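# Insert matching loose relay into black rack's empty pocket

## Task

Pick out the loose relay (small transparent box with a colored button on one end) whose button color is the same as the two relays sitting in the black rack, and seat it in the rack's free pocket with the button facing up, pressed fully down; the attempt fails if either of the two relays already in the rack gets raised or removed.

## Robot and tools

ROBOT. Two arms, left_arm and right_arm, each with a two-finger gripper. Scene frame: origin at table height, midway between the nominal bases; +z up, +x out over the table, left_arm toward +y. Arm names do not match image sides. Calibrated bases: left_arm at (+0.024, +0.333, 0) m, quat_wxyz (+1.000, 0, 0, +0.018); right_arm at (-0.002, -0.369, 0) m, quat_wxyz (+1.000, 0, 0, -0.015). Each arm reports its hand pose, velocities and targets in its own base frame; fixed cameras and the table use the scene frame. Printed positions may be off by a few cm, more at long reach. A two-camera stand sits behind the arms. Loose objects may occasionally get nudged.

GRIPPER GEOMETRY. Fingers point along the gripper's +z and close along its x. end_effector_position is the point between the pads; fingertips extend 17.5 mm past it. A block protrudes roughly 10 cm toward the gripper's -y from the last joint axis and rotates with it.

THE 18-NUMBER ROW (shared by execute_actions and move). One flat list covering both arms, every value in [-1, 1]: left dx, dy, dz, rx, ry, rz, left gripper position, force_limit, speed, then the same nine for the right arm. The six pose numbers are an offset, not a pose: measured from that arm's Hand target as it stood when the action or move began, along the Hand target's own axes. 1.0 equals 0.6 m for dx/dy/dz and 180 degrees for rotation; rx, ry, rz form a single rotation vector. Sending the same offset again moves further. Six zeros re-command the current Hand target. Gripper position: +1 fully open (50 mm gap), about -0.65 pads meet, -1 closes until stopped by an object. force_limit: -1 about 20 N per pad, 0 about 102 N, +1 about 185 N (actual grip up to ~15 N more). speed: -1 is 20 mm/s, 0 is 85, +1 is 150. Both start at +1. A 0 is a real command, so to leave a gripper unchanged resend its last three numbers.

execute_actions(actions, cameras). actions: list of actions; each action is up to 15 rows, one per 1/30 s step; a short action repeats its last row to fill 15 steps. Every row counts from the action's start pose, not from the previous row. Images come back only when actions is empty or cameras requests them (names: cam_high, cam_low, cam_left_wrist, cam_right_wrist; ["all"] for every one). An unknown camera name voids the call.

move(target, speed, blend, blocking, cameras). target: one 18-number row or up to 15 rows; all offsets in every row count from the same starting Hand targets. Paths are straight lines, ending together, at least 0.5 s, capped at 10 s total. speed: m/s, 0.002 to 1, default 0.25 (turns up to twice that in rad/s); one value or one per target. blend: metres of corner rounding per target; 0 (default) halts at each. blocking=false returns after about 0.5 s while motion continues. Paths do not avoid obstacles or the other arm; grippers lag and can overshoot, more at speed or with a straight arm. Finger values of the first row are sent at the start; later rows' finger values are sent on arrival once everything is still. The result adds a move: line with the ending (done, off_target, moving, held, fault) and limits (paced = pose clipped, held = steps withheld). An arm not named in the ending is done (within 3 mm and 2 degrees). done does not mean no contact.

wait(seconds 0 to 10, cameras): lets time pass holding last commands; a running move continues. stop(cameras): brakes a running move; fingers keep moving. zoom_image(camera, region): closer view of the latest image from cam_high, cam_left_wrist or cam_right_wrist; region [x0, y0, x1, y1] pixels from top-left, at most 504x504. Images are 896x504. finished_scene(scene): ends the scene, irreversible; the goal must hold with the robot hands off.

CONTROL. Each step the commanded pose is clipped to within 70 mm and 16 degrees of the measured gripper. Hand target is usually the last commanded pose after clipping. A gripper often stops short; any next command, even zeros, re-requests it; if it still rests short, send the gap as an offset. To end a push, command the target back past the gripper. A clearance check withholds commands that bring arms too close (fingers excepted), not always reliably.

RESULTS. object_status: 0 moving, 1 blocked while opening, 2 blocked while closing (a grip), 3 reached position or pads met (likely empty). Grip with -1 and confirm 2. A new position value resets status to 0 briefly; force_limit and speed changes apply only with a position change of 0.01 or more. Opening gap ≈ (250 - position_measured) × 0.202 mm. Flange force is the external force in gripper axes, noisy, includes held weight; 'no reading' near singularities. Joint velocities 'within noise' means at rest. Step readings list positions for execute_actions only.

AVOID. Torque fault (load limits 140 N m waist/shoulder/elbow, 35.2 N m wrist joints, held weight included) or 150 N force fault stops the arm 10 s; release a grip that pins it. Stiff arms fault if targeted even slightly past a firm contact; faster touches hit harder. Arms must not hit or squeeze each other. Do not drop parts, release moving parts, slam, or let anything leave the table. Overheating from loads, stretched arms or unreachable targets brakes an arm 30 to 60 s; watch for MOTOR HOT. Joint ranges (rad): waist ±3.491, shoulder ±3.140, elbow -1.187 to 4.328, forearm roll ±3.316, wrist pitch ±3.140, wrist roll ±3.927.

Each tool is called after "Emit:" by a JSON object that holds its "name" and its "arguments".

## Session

Emit:
{"name": "execute_actions", "arguments": {"actions": [], "cameras": ["all"]}}

Emit:
{"name": "zoom_image", "arguments": {"camera": "cam_high", "region": [430, 180, 600, 380]}}

Emit:
{"name": "zoom_image", "arguments": {"camera": "cam_low", "region": [330, 250, 510, 310]}}

Scene clock: 0.00 s.
left_arm: end_effector_position=(+0.3666, -0.5741, +0.2985) position_measured=3 object_status=3 end_effector_quat_wxyz=(+0.478, +0.786, +0.246, -0.306) | right_arm: end_effector_position=(+0.2334, +0.0942, +0.1414) position_measured=3 object_status=3 end_effector_quat_wxyz=(+0.016, +0.390, +0.920, +0.032)
Joint positions: left_arm=[-0.548 0.282 -0.394 1.444 -1.131 -1.293] | right_arm=[0.951 -0.609 -0.769 0.017 -1.341 -0.186]
Joint velocities: within noise
Flange force (N): no reading
Hand target: left_arm +0.3666, -0.5741, +0.2985; +0.478, +0.786, +0.246, -0.306 | right_arm +0.2334, +0.0942, +0.1414; +0.016, +0.390, +0.920, +0.032
Tool commands: left_gripper/position=+1.0 left_gripper/force_limit=+1.0 left_gripper/speed=+1.0 right_gripper/position=+1.0 right_gripper/force_limit=+1.0 right_gripper/speed=+1.0

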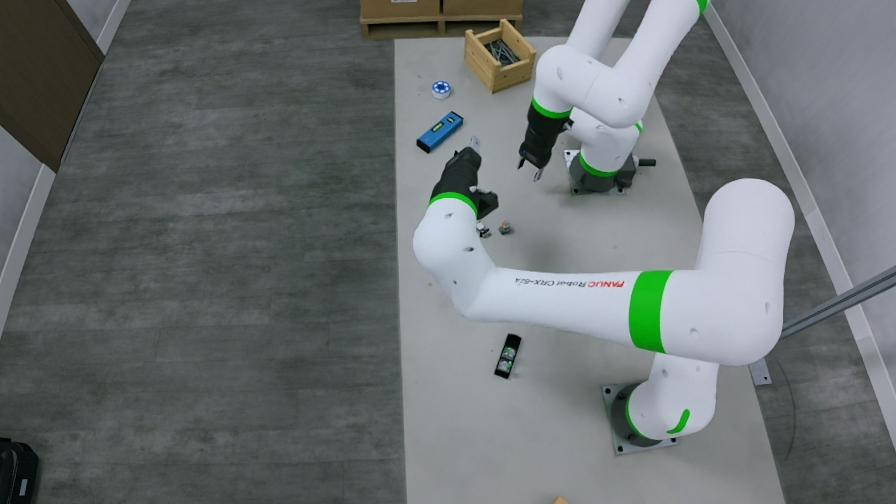

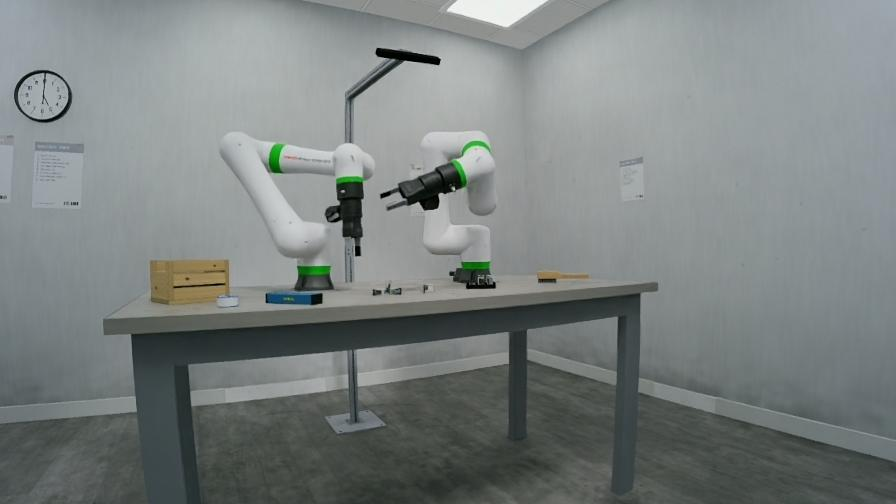

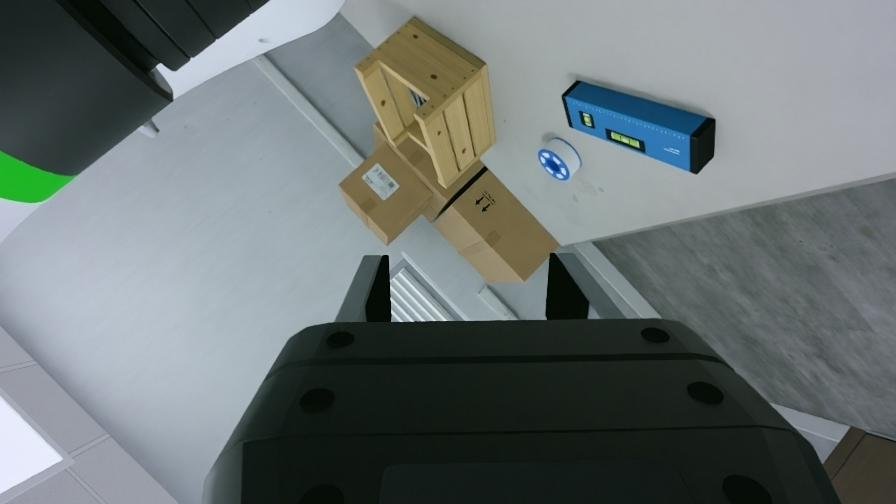

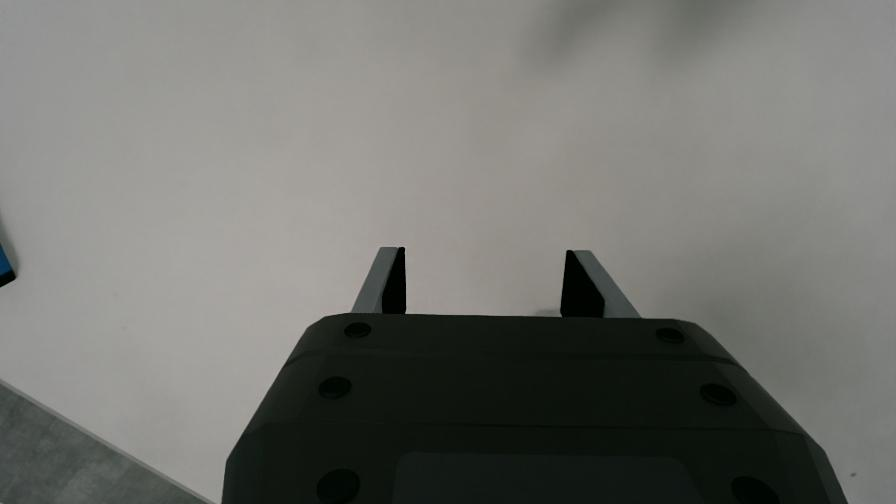

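Scaled by 2.520 from the camera's 896x504 image, which has a finer 1280x720 frame.

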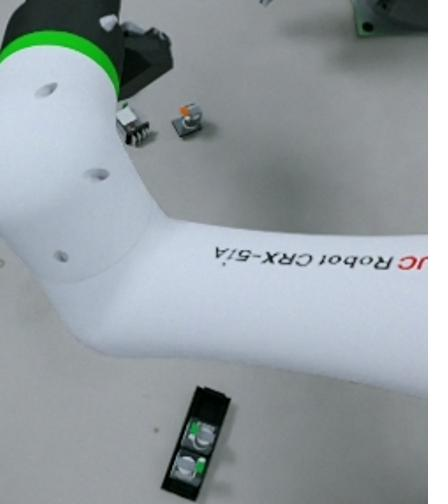

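Scaled by 2.800 from the camera's 896x504 image, which has a finer 1280x720 frame.

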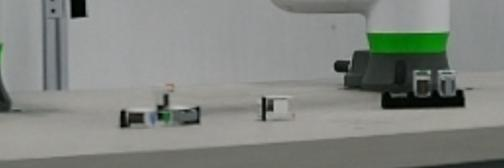

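Emit:
{"name": "move", "arguments": {"target": [[-0.0828,-0.3793,-0.941,0,0,0,1,1,1,0,0,0,0,0,0,1,1,1],[-0.0828,-0.3793,-0.941,0,0,0,1,1,1,0.012,0.2742,-0.1618,0.0227,0.0014,0.0003,1,1,1]], "speed": [0.5,0.35], "blend": [0.1,0], "cameras": ["cam_right_wrist", "cam_high"]}}

Emit:
{"name": "zoom_image", "arguments": {"camera": "cam_high", "region": [450, 200, 550, 290]}}

Emit:
{"name": "zoom_image", "arguments": {"camera": "cam_high", "region": [480, 320, 540, 390]}}

Scene clock: 32.90 s.
left_arm: end_effector_position=(+0.3165, +0.0264, +0.3984) position_measured=3 object_status=3 end_effector_quat_wxyz=(+0.478, +0.786, +0.246, -0.306) | right_arm: end_effector_position=(+0.3411, +0.2089, +0.2500) position_measured=3 object_status=3 end_effector_quat_wxyz=(+0.000, +0.391, +0.920, +0.000)
Joint positions: left_arm=[0.891 0.149 -0.192 0.544 -2.329 -1.719] | right_arm=[0.88 -0.125 -0.188 0 -1.507 -0.113]
Flange force (N): left_arm=[2.5 1.9 -3.4] | right_arm=[0.0 4.9 1.4]
Hand target: left_arm +0.3165, +0.0264, +0.3984; +0.478, +0.786, +0.246, -0.306 | right_arm +0.3411, +0.2090, +0.2500; +0.000, +0.391, +0.920, +0.000
Off the commanded pose: left_arm 0.000 m, 0 deg | right_arm 0.000 m, 0 deg.
move: done; blend cut to 0.0956 m at target 1; limits=paced
Images, in order (width x height): cam_high 896x504, cam_right_wrist 896x504.

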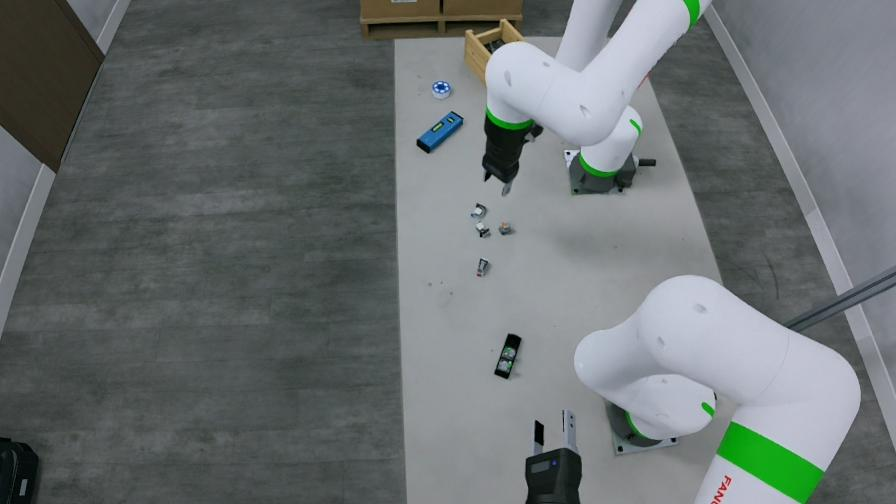

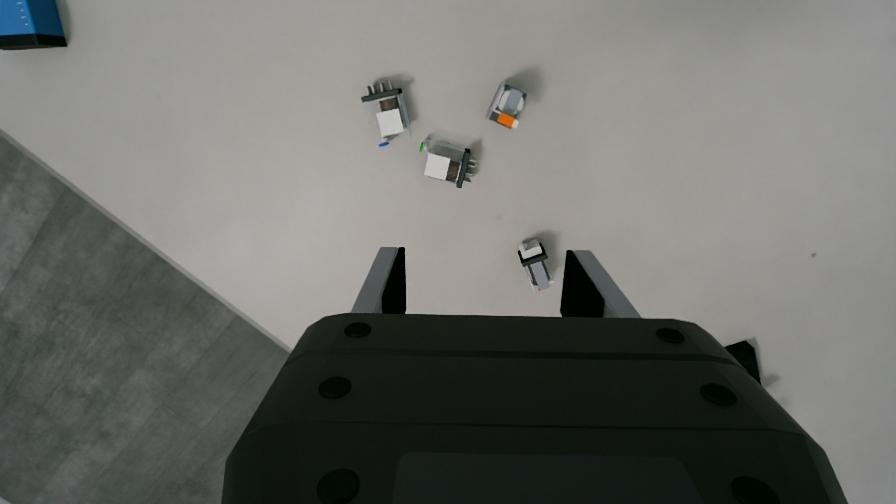

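Scaled by 5.040 from the camera's 896x504 image, which has a finer 1280x720 frame.

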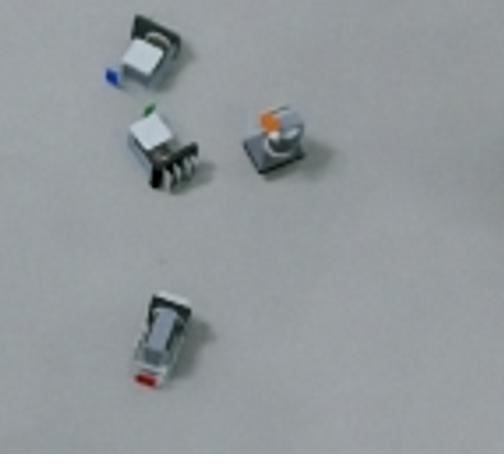

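Scaled by 7.200 from the camera's 896x504 image, which has a finer 1280x720 frame.

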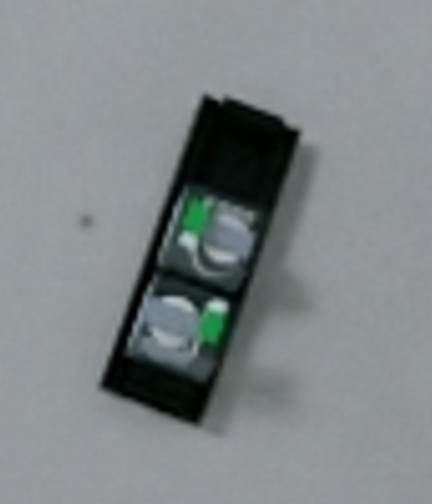

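Emit:
{"name": "zoom_image", "arguments": {"camera": "cam_right_wrist", "region": [340, 60, 560, 210]}}

Scaled by 2.291 from the camera's 896x504 image, which has a finer 1280x720 frame.

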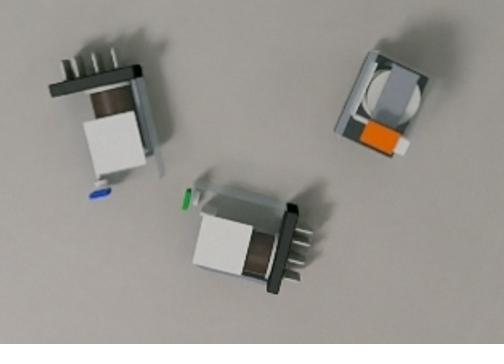

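Emit:
{"name": "move", "arguments": {"target": [[0,0,0,0,0,0,1,1,1,-0.1995,-0.0332,0.2233,0.1803,0.2195,0.5298,1,1,1],[0,0,0,0,0,0,1,1,1,-0.049,-0.0037,0.3767,0.1803,0.2195,0.5298,1,1,1],[0,0,0,0,0,0,1,1,1,-0.049,-0.0037,0.3767,0.1803,0.2195,0.5298,-1,-0.8,-0.5],[0,0,0,0,0,0,1,1,1,-0.049,-0.0037,0.2433,0.1803,0.2195,0.5298,-1,-0.8,-0.5],[0,0,0,0,0,0,1,1,1,-0.049,-0.0037,0.2433,-0.1803,-0.2195,0.5298,-1,-0.8,-0.5]], "speed": [0.6,0.15,0.1,0.2,0.6], "blend": [0.02,0,0,0.02,0], "cameras": ["cam_right_wrist", "cam_low"]}}

Emit:
{"name": "zoom_image", "arguments": {"camera": "cam_low", "region": [340, 220, 460, 300]}}

Scene clock: 99.57 s.
left_arm: end_effector_position=(+0.3165, +0.0264, +0.3984) position_measured=3 object_status=3 end_effector_quat_wxyz=(+0.478, +0.786, +0.246, -0.306) | right_arm: end_effector_position=(+0.3599, +0.1863, +0.1040) position_measured=117 object_status=2 end_effector_quat_wxyz=(+0.367, +0.886, +0.261, +0.108)
Joint positions: left_arm=[0.891 0.149 -0.192 0.544 -2.329 -1.719] | right_arm=[1.244 0.197 -0.612 0.601 -1.361 -2.557]
Flange force (N): left_arm=[2.5 2.1 -4.0] | right_arm=[3.9 -6.4 1.5]
Hand target: left_arm +0.3165, +0.0264, +0.3984; +0.478, +0.786, +0.246, -0.306 | right_arm +0.3599, +0.1863, +0.1040; +0.367, +0.886, +0.261, +0.108
Off the commanded pose: left_arm 0.000 m, 0 deg | right_arm 0.000 m, 0 deg.
move: done; limits=paced
Images, in order (width x height): cam_low 896x504, cam_right_wrist 896x504.

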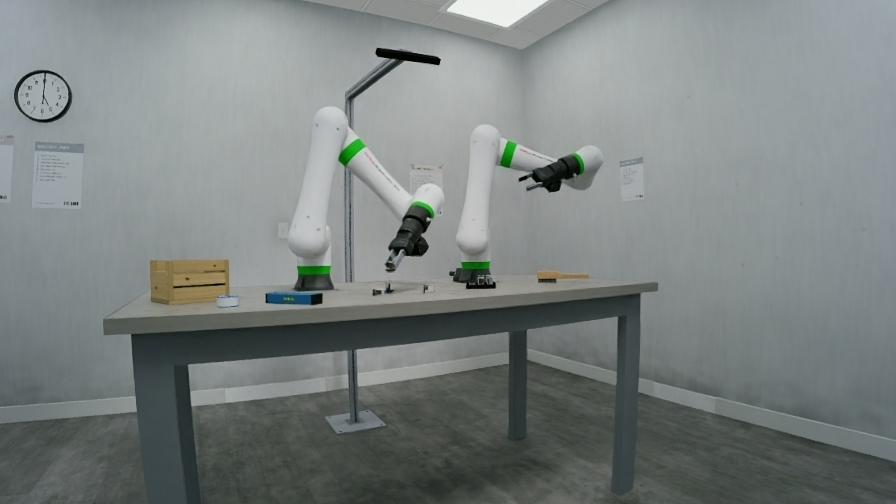

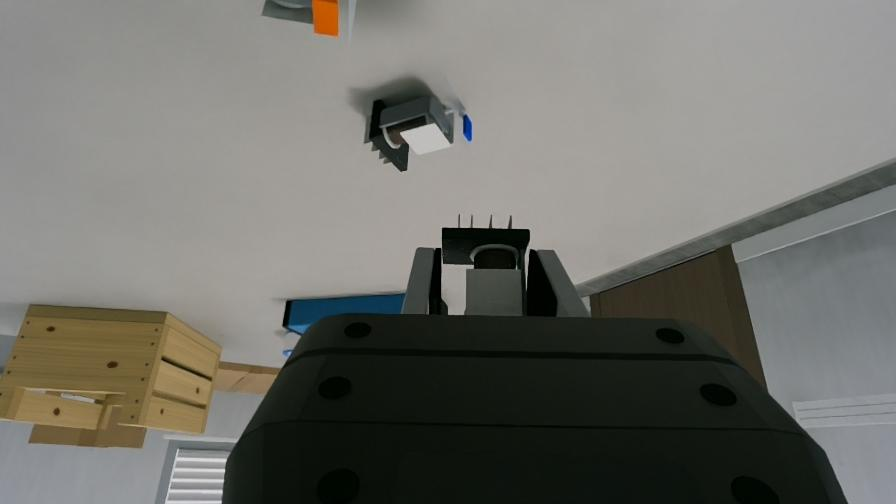

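Scaled by 4.200 from the camera's 896x504 image, which has a finer 1280x720 frame.

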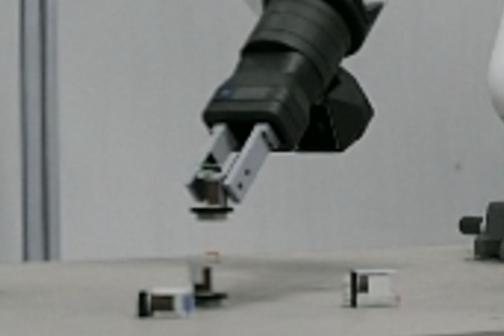

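Emit:
{"name": "move", "arguments": {"target": [[0,0,0,0,0,0,1,1,1,0.0833,0,0,0,0,0,-1,-0.8,-0.5],[0,0,0,0,0,0,1,1,1,0.0833,-0.0834,0.0834,0,0,0,-1,-0.8,-0.5],[0,0,0,0,0,0,1,1,1,0.0833,-0.0834,0.0834,0,0,0,1,-0.8,-0.3],[0,0,0,0,0,0,1,1,1,0.0833,-0.0834,0.0001,0,0,0,1,-0.8,-0.3],[0,0,0,0,0,0,1,1,1,0.0833,0.0115,0.0208,0.25,0,0,1,-0.8,-0.3],[0,0,0,0,0,0,1,1,1,0.0833,-0.0622,0.0945,0.25,0,0,1,-0.8,-0.3],[0,0,0,0,0,0,1,1,1,0.0833,-0.0622,0.0945,0.25,0,0,-1,-0.8,-0.5],[0,0,0,0,0,0,1,1,1,0.0833,0.0821,-0.0499,0.25,0,0,-1,-0.8,-0.5],[0,0,0,0,0,0,1,1,1,0.1797,-0.2307,-0.4568,0.2289,-0.1232,0.2975,-1,-0.8,-0.5]], "speed": [0.3,0.1,0.05,0.15,0.5,0.15,0.05,0.25,0.5], "blend": [0.01,0,0,0.01,0.005,0,0,0.03,0], "cameras": ["cam_right_wrist", "cam_low"]}}

Emit:
{"name": "zoom_image", "arguments": {"camera": "cam_right_wrist", "region": [400, 20, 560, 320]}}

Scene clock: 170.87 s.
left_arm: end_effector_position=(+0.3165, +0.0264, +0.3984) position_measured=3 object_status=3 end_effector_quat_wxyz=(+0.478, +0.786, +0.246, -0.306) | right_arm: end_effector_position=(+0.2927, +0.4899, +0.2000) position_measured=116 object_status=2 end_effector_quat_wxyz=(+0.000, +0.979, -0.206, +0.000)
Joint positions: left_arm=[0.891 0.149 -0.192 0.544 -2.329 -1.719] | right_arm=[1.262 0.322 0.183 0 -1.432 -3.248]
Flange force (N): left_arm=[2.5 2.6 -3.8] | right_arm=[0.2 -7.8 2.1]
Hand target: left_arm +0.3165, +0.0264, +0.3984; +0.478, +0.786, +0.246, -0.306 | right_arm +0.2927, +0.4899, +0.2000; +0.000, +0.979, -0.206, +0.000
Off the commanded pose: left_arm 0.000 m, 0 deg | right_arm 0.000 m, 0 deg.
move: done
Images, in order (width x height): cam_low 896x504, cam_right_wrist 896x504.

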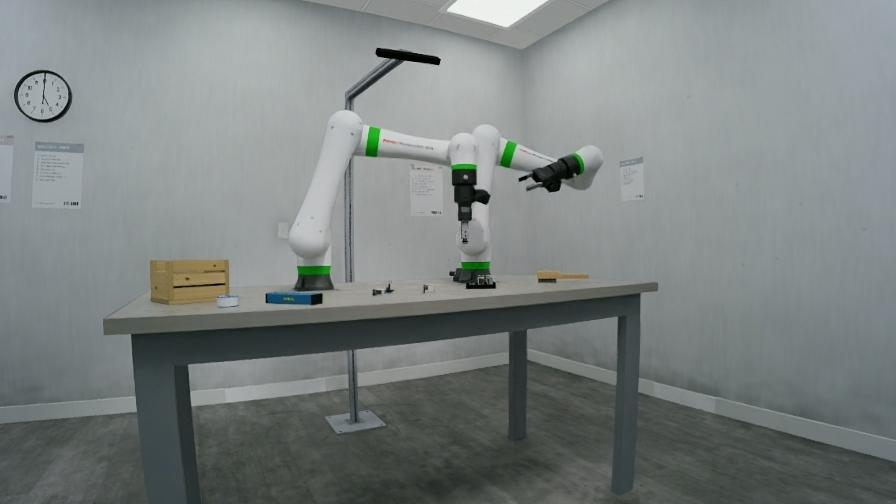

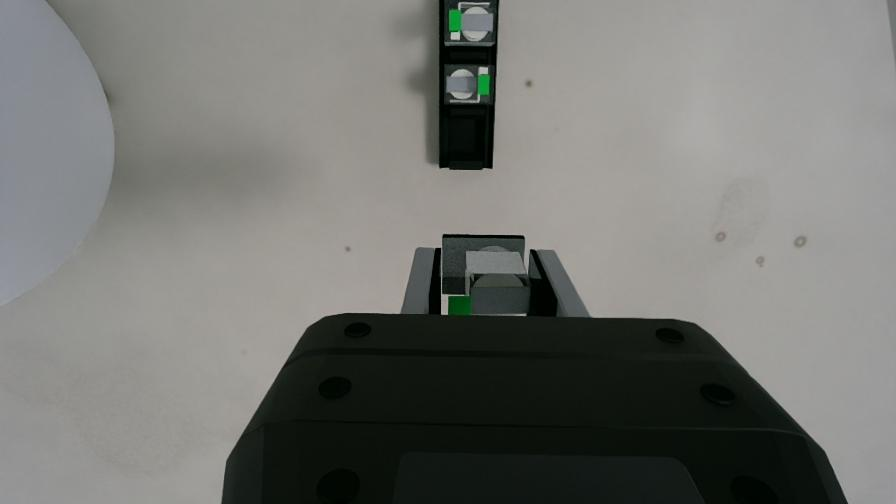

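Scaled by 1.680 from the camera's 896x504 image, which has a finer 1280x720 frame.

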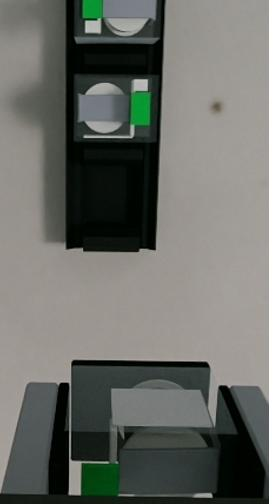

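Emit:
{"name": "zoom_image", "arguments": {"camera": "cam_right_wrist", "region": [430, 0, 510, 90]}}

Emit:
{"name": "zoom_image", "arguments": {"camera": "cam_right_wrist", "region": [430, 90, 510, 180]}}

Scaled by 5.600 from the camera's 896x504 image, which has a finer 1280x720 frame.

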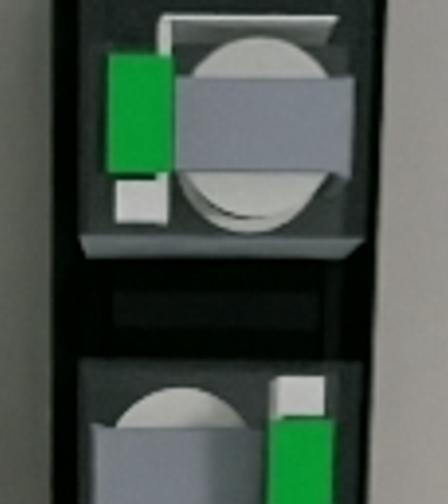

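Scaled by 5.600 from the camera's 896x504 image, which has a finer 1280x720 frame.

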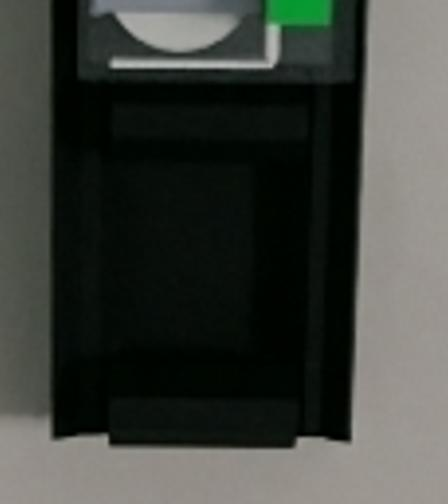

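Emit:
{"name": "move", "arguments": {"target": [[0,0,0,0,0,0,1,1,1,-0.0067,-0.0418,0.2083,0,0,-0.0048,-1,-0.8,-0.5],[0,0,0,0,0,0,1,1,1,-0.0067,-0.0418,0.2575,0,0,-0.0048,-1,-0.8,-0.5]], "speed": [0.25,0.05], "cameras": ["cam_right_wrist", "cam_low"]}}

Emit:
{"name": "zoom_image", "arguments": {"camera": "cam_low", "region": [450, 255, 510, 295]}}

Emit:
{"name": "zoom_image", "arguments": {"camera": "cam_right_wrist", "region": [400, 180, 560, 320]}}

Scene clock: 209.13 s.
left_arm: end_effector_position=(+0.3165, +0.0264, +0.3984) position_measured=3 object_status=3 end_effector_quat_wxyz=(+0.478, +0.786, +0.246, -0.306) | right_arm: end_effector_position=(+0.2932, +0.4920, +0.1888) position_measured=116 object_status=2 end_effector_quat_wxyz=(+0.000, +0.979, -0.206, +0.000)
Joint positions: left_arm=[0.891 0.149 -0.192 0.544 -2.329 -1.719] | right_arm=[1.262 0.331 0.169 0 -1.409 -3.248]
Flange force (N): left_arm=[2.6 2.4 -3.6] | right_arm=[0.0 -7.0 2.3]
Hand target: left_arm +0.3165, +0.0264, +0.3984; +0.478, +0.786, +0.246, -0.306 | right_arm +0.2932, +0.4919, +0.1888; +0.000, +0.979, -0.206, +0.000 (not the last commanded pose)
Off the commanded pose: left_arm 0.000 m, 0 deg | right_arm 0.145 m, 1 deg.
move: held (right_arm; a check stopped the path); path passed 0 of 2 targets; limits=held
pose unreachable (right arm): on one or more control steps of this call, first in action 0 (counted from 0), this arm could not follow its commanded pose, so it was not sent that pose on those steps. It may still have moved: this result reports where it is.
cause: moving toward the commanded pose would bring a part of the arm too close to another arm (a part of this arm just beyond joint 4 (forearm roll) and a part of the left arm just beyond its joint 2 (shoulder), at the place that arm is still heading or pushing toward).
Images, in order (width x height): cam_low 896x504, cam_right_wrist 896x504.

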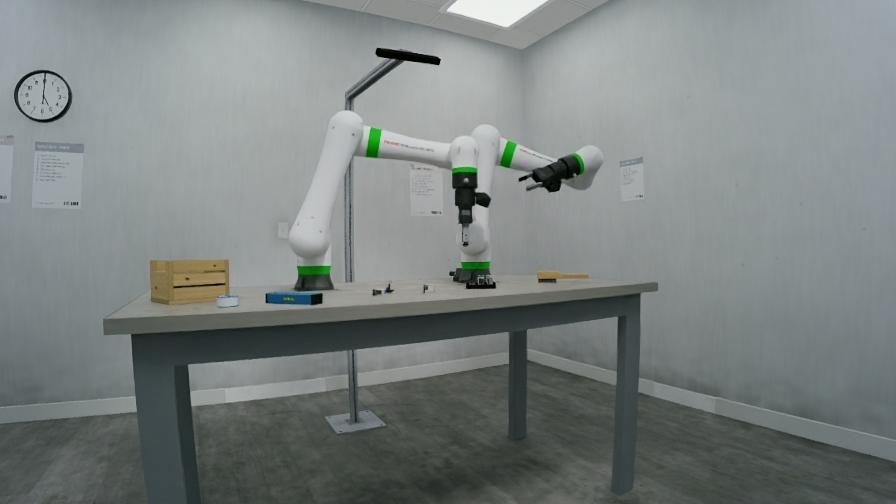

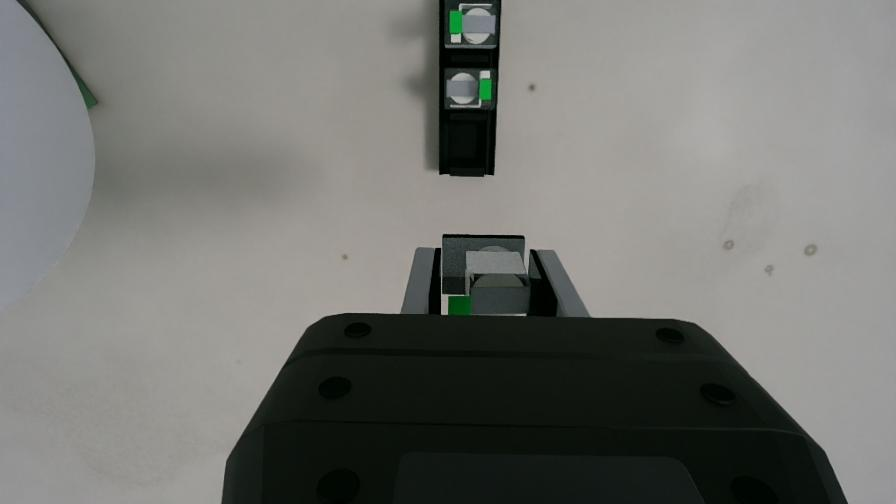

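Scaled by 8.400 from the camera's 896x504 image, which has a finer 1280x720 frame.

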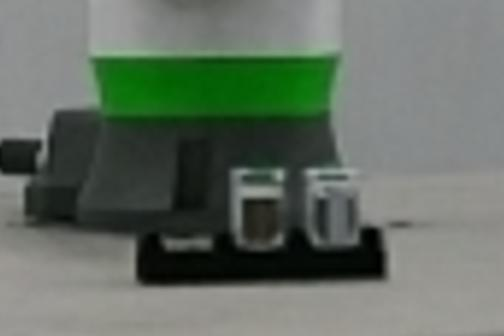

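Scaled by 3.150 from the camera's 896x504 image, which has a finer 1280x720 frame.

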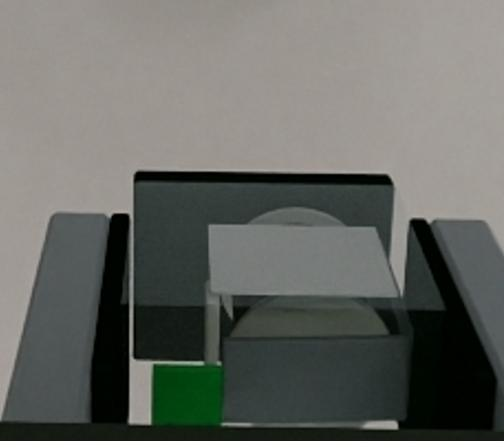

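Emit:
{"name": "move", "arguments": {"target": [[-0.0825,-0.8533,-0.5775,0.2467,0.2943,0,1,1,1,0,0,0,0,0,0,-1,-0.8,-0.5],[-0.0825,-0.8533,-0.5775,0.2467,0.2943,0,1,1,1,-0.006,-0.0385,0.1897,0,0,-0.0048,-1,-0.8,-0.5],[-0.0825,-0.8533,-0.5775,0.2467,0.2943,0,1,1,1,-0.006,-0.0385,0.2388,0,0,-0.0048,-1,-0.8,-0.5]], "speed": [0.5,0.25,0.05], "cameras": ["cam_right_wrist", "cam_low"]}}

Emit:
{"name": "zoom_image", "arguments": {"camera": "cam_low", "region": [450, 255, 510, 295]}}

Emit:
{"name": "zoom_image", "arguments": {"camera": "cam_right_wrist", "region": [400, 180, 560, 320]}}

Scene clock: 276.33 s.
left_arm: end_effector_position=(+0.0196, +0.5503, +0.2498) position_measured=3 object_status=3 end_effector_quat_wxyz=(+0.000, +0.954, +0.299, +0.000) | right_arm: end_effector_position=(+0.2992, +0.5145, +0.0455) position_measured=116 object_status=2 end_effector_quat_wxyz=(+0.000, +0.980, -0.198, +0.000)
Joint positions: left_arm=[1.773 0.26 0.221 0 -1.532 -2.737] | right_arm=[1.264 0.491 0.042 0 -1.122 -3.235]
Flange force (N): left_arm=[3.9 -3.0 -2.0] | right_arm=[0.1 -6.1 4.8]
Hand target: left_arm +0.0196, +0.5503, +0.2498; +0.000, +0.954, +0.299, +0.000 | right_arm +0.2992, +0.5145, +0.0455; +0.000, +0.980, -0.198, +0.000
Off the commanded pose: left_arm 0.000 m, 0 deg | right_arm 0.000 m, 0 deg.
move: done; limits=paced
Images, in order (width x height): cam_low 896x504, cam_right_wrist 896x504.

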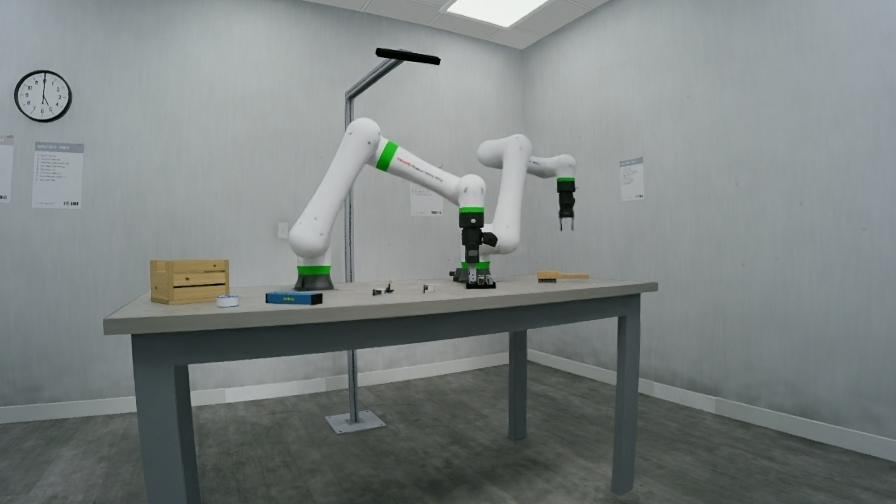

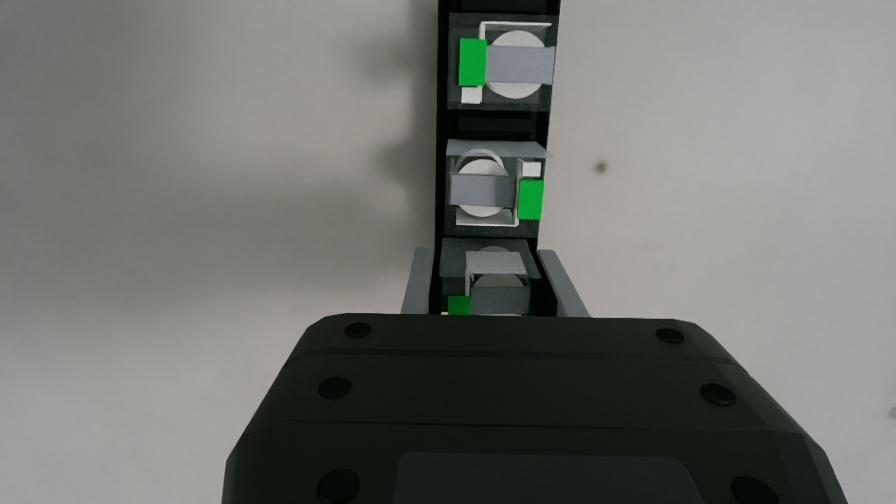

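Scaled by 8.400 from the camera's 896x504 image, which has a finer 1280x720 frame.

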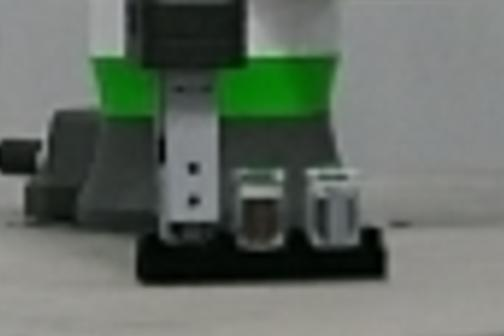

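Scaled by 3.150 from the camera's 896x504 image, which has a finer 1280x720 frame.

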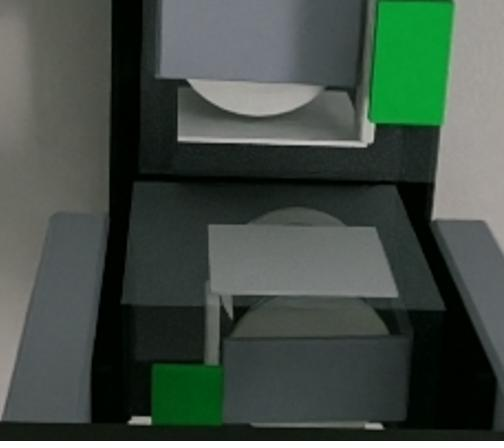

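Emit:
{"name": "move", "arguments": {"target": [[0,0,0,0,0,0,1,1,1,0,0.0008,0.0045,0,0,0,-1,-0.8,-0.5],[0,0,0,0,0,0,1,1,1,0,0.0008,0.00783,0,0,0,-1,-0.8,-0.5],[0,0,0,0,0,0,1,1,1,0,0.0008,0.00783,0,0,0,1,-0.8,-0.3],[0,0,0,0,0,0,1,1,1,0,0.0008,-0.1242,0,0,0,1,-0.8,-0.3]], "speed": [0.03,0.015,0.05,0.2], "cameras": ["cam_right_wrist", "cam_low"]}}

Emit:
{"name": "zoom_image", "arguments": {"camera": "cam_low", "region": [450, 255, 510, 295]}}

Emit:
{"name": "zoom_image", "arguments": {"camera": "cam_right_wrist", "region": [400, 0, 560, 250]}}

Scene clock: 289.80 s.
left_arm: end_effector_position=(+0.0196, +0.5503, +0.2498) position_measured=3 object_status=3 end_effector_quat_wxyz=(+0.000, +0.954, +0.299, +0.000) | right_arm: end_effector_position=(+0.2990, +0.5141, +0.1200) position_measured=3 object_status=3 end_effector_quat_wxyz=(+0.000, +0.980, -0.199, +0.000)
Joint positions: left_arm=[1.773 0.26 0.221 0 -1.532 -2.737] | right_arm=[1.264 0.424 0.131 0 -1.278 -3.235]
Flange force (N): left_arm=[4.0 -2.9 -1.8] | right_arm=[0.4 -7.2 3.5]
Hand target: left_arm +0.0196, +0.5503, +0.2498; +0.000, +0.954, +0.299, +0.000 | right_arm +0.2990, +0.5141, +0.1200; +0.000, +0.980, -0.198, +0.000
Off the commanded pose: left_arm 0.000 m, 0 deg | right_arm 0.000 m, 0 deg.
move: done
Images, in order (width x height): cam_low 896x504, cam_right_wrist 896x504.

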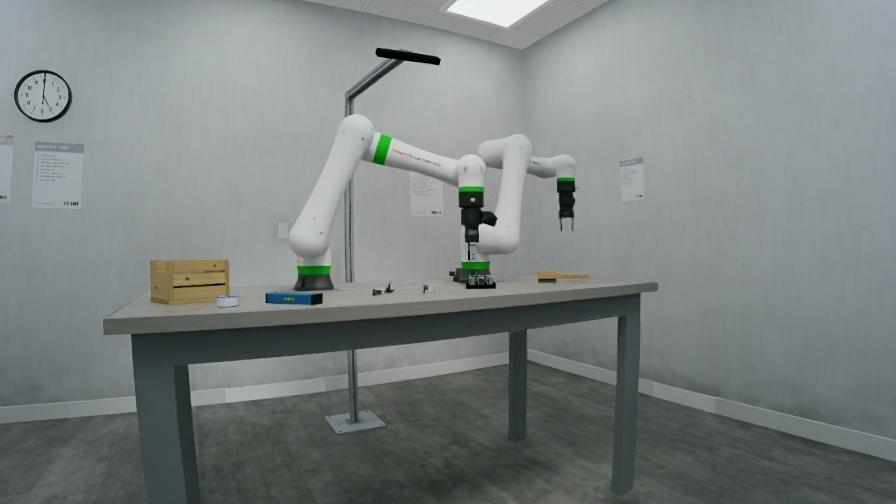

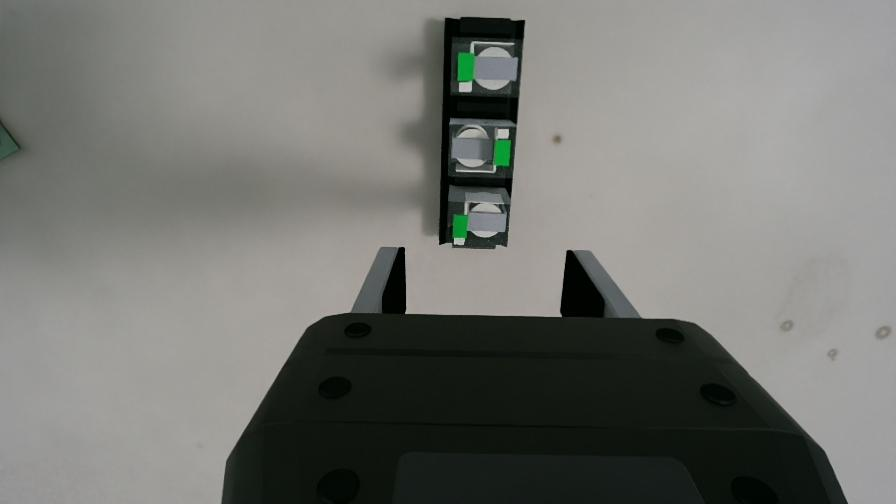

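Scaled by 8.400 from the camera's 896x504 image, which has a finer 1280x720 frame.

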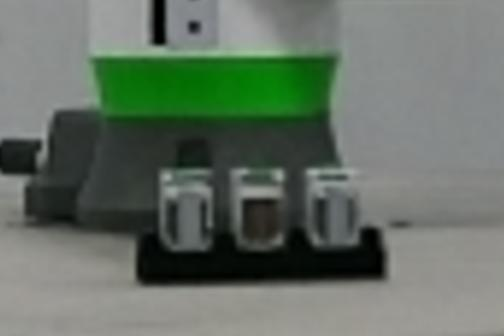

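Scaled by 2.016 from the camera's 896x504 image, which has a finer 1280x720 frame.

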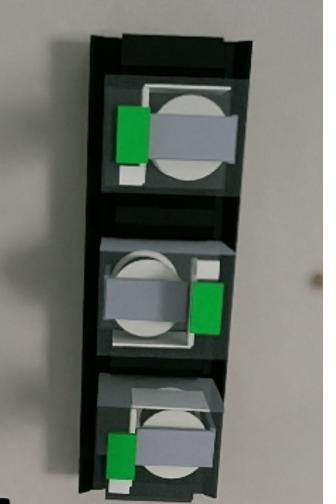

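Emit:
{"name": "finished_scene", "arguments": {"scene": 2}}

The scene is finished: the task was done.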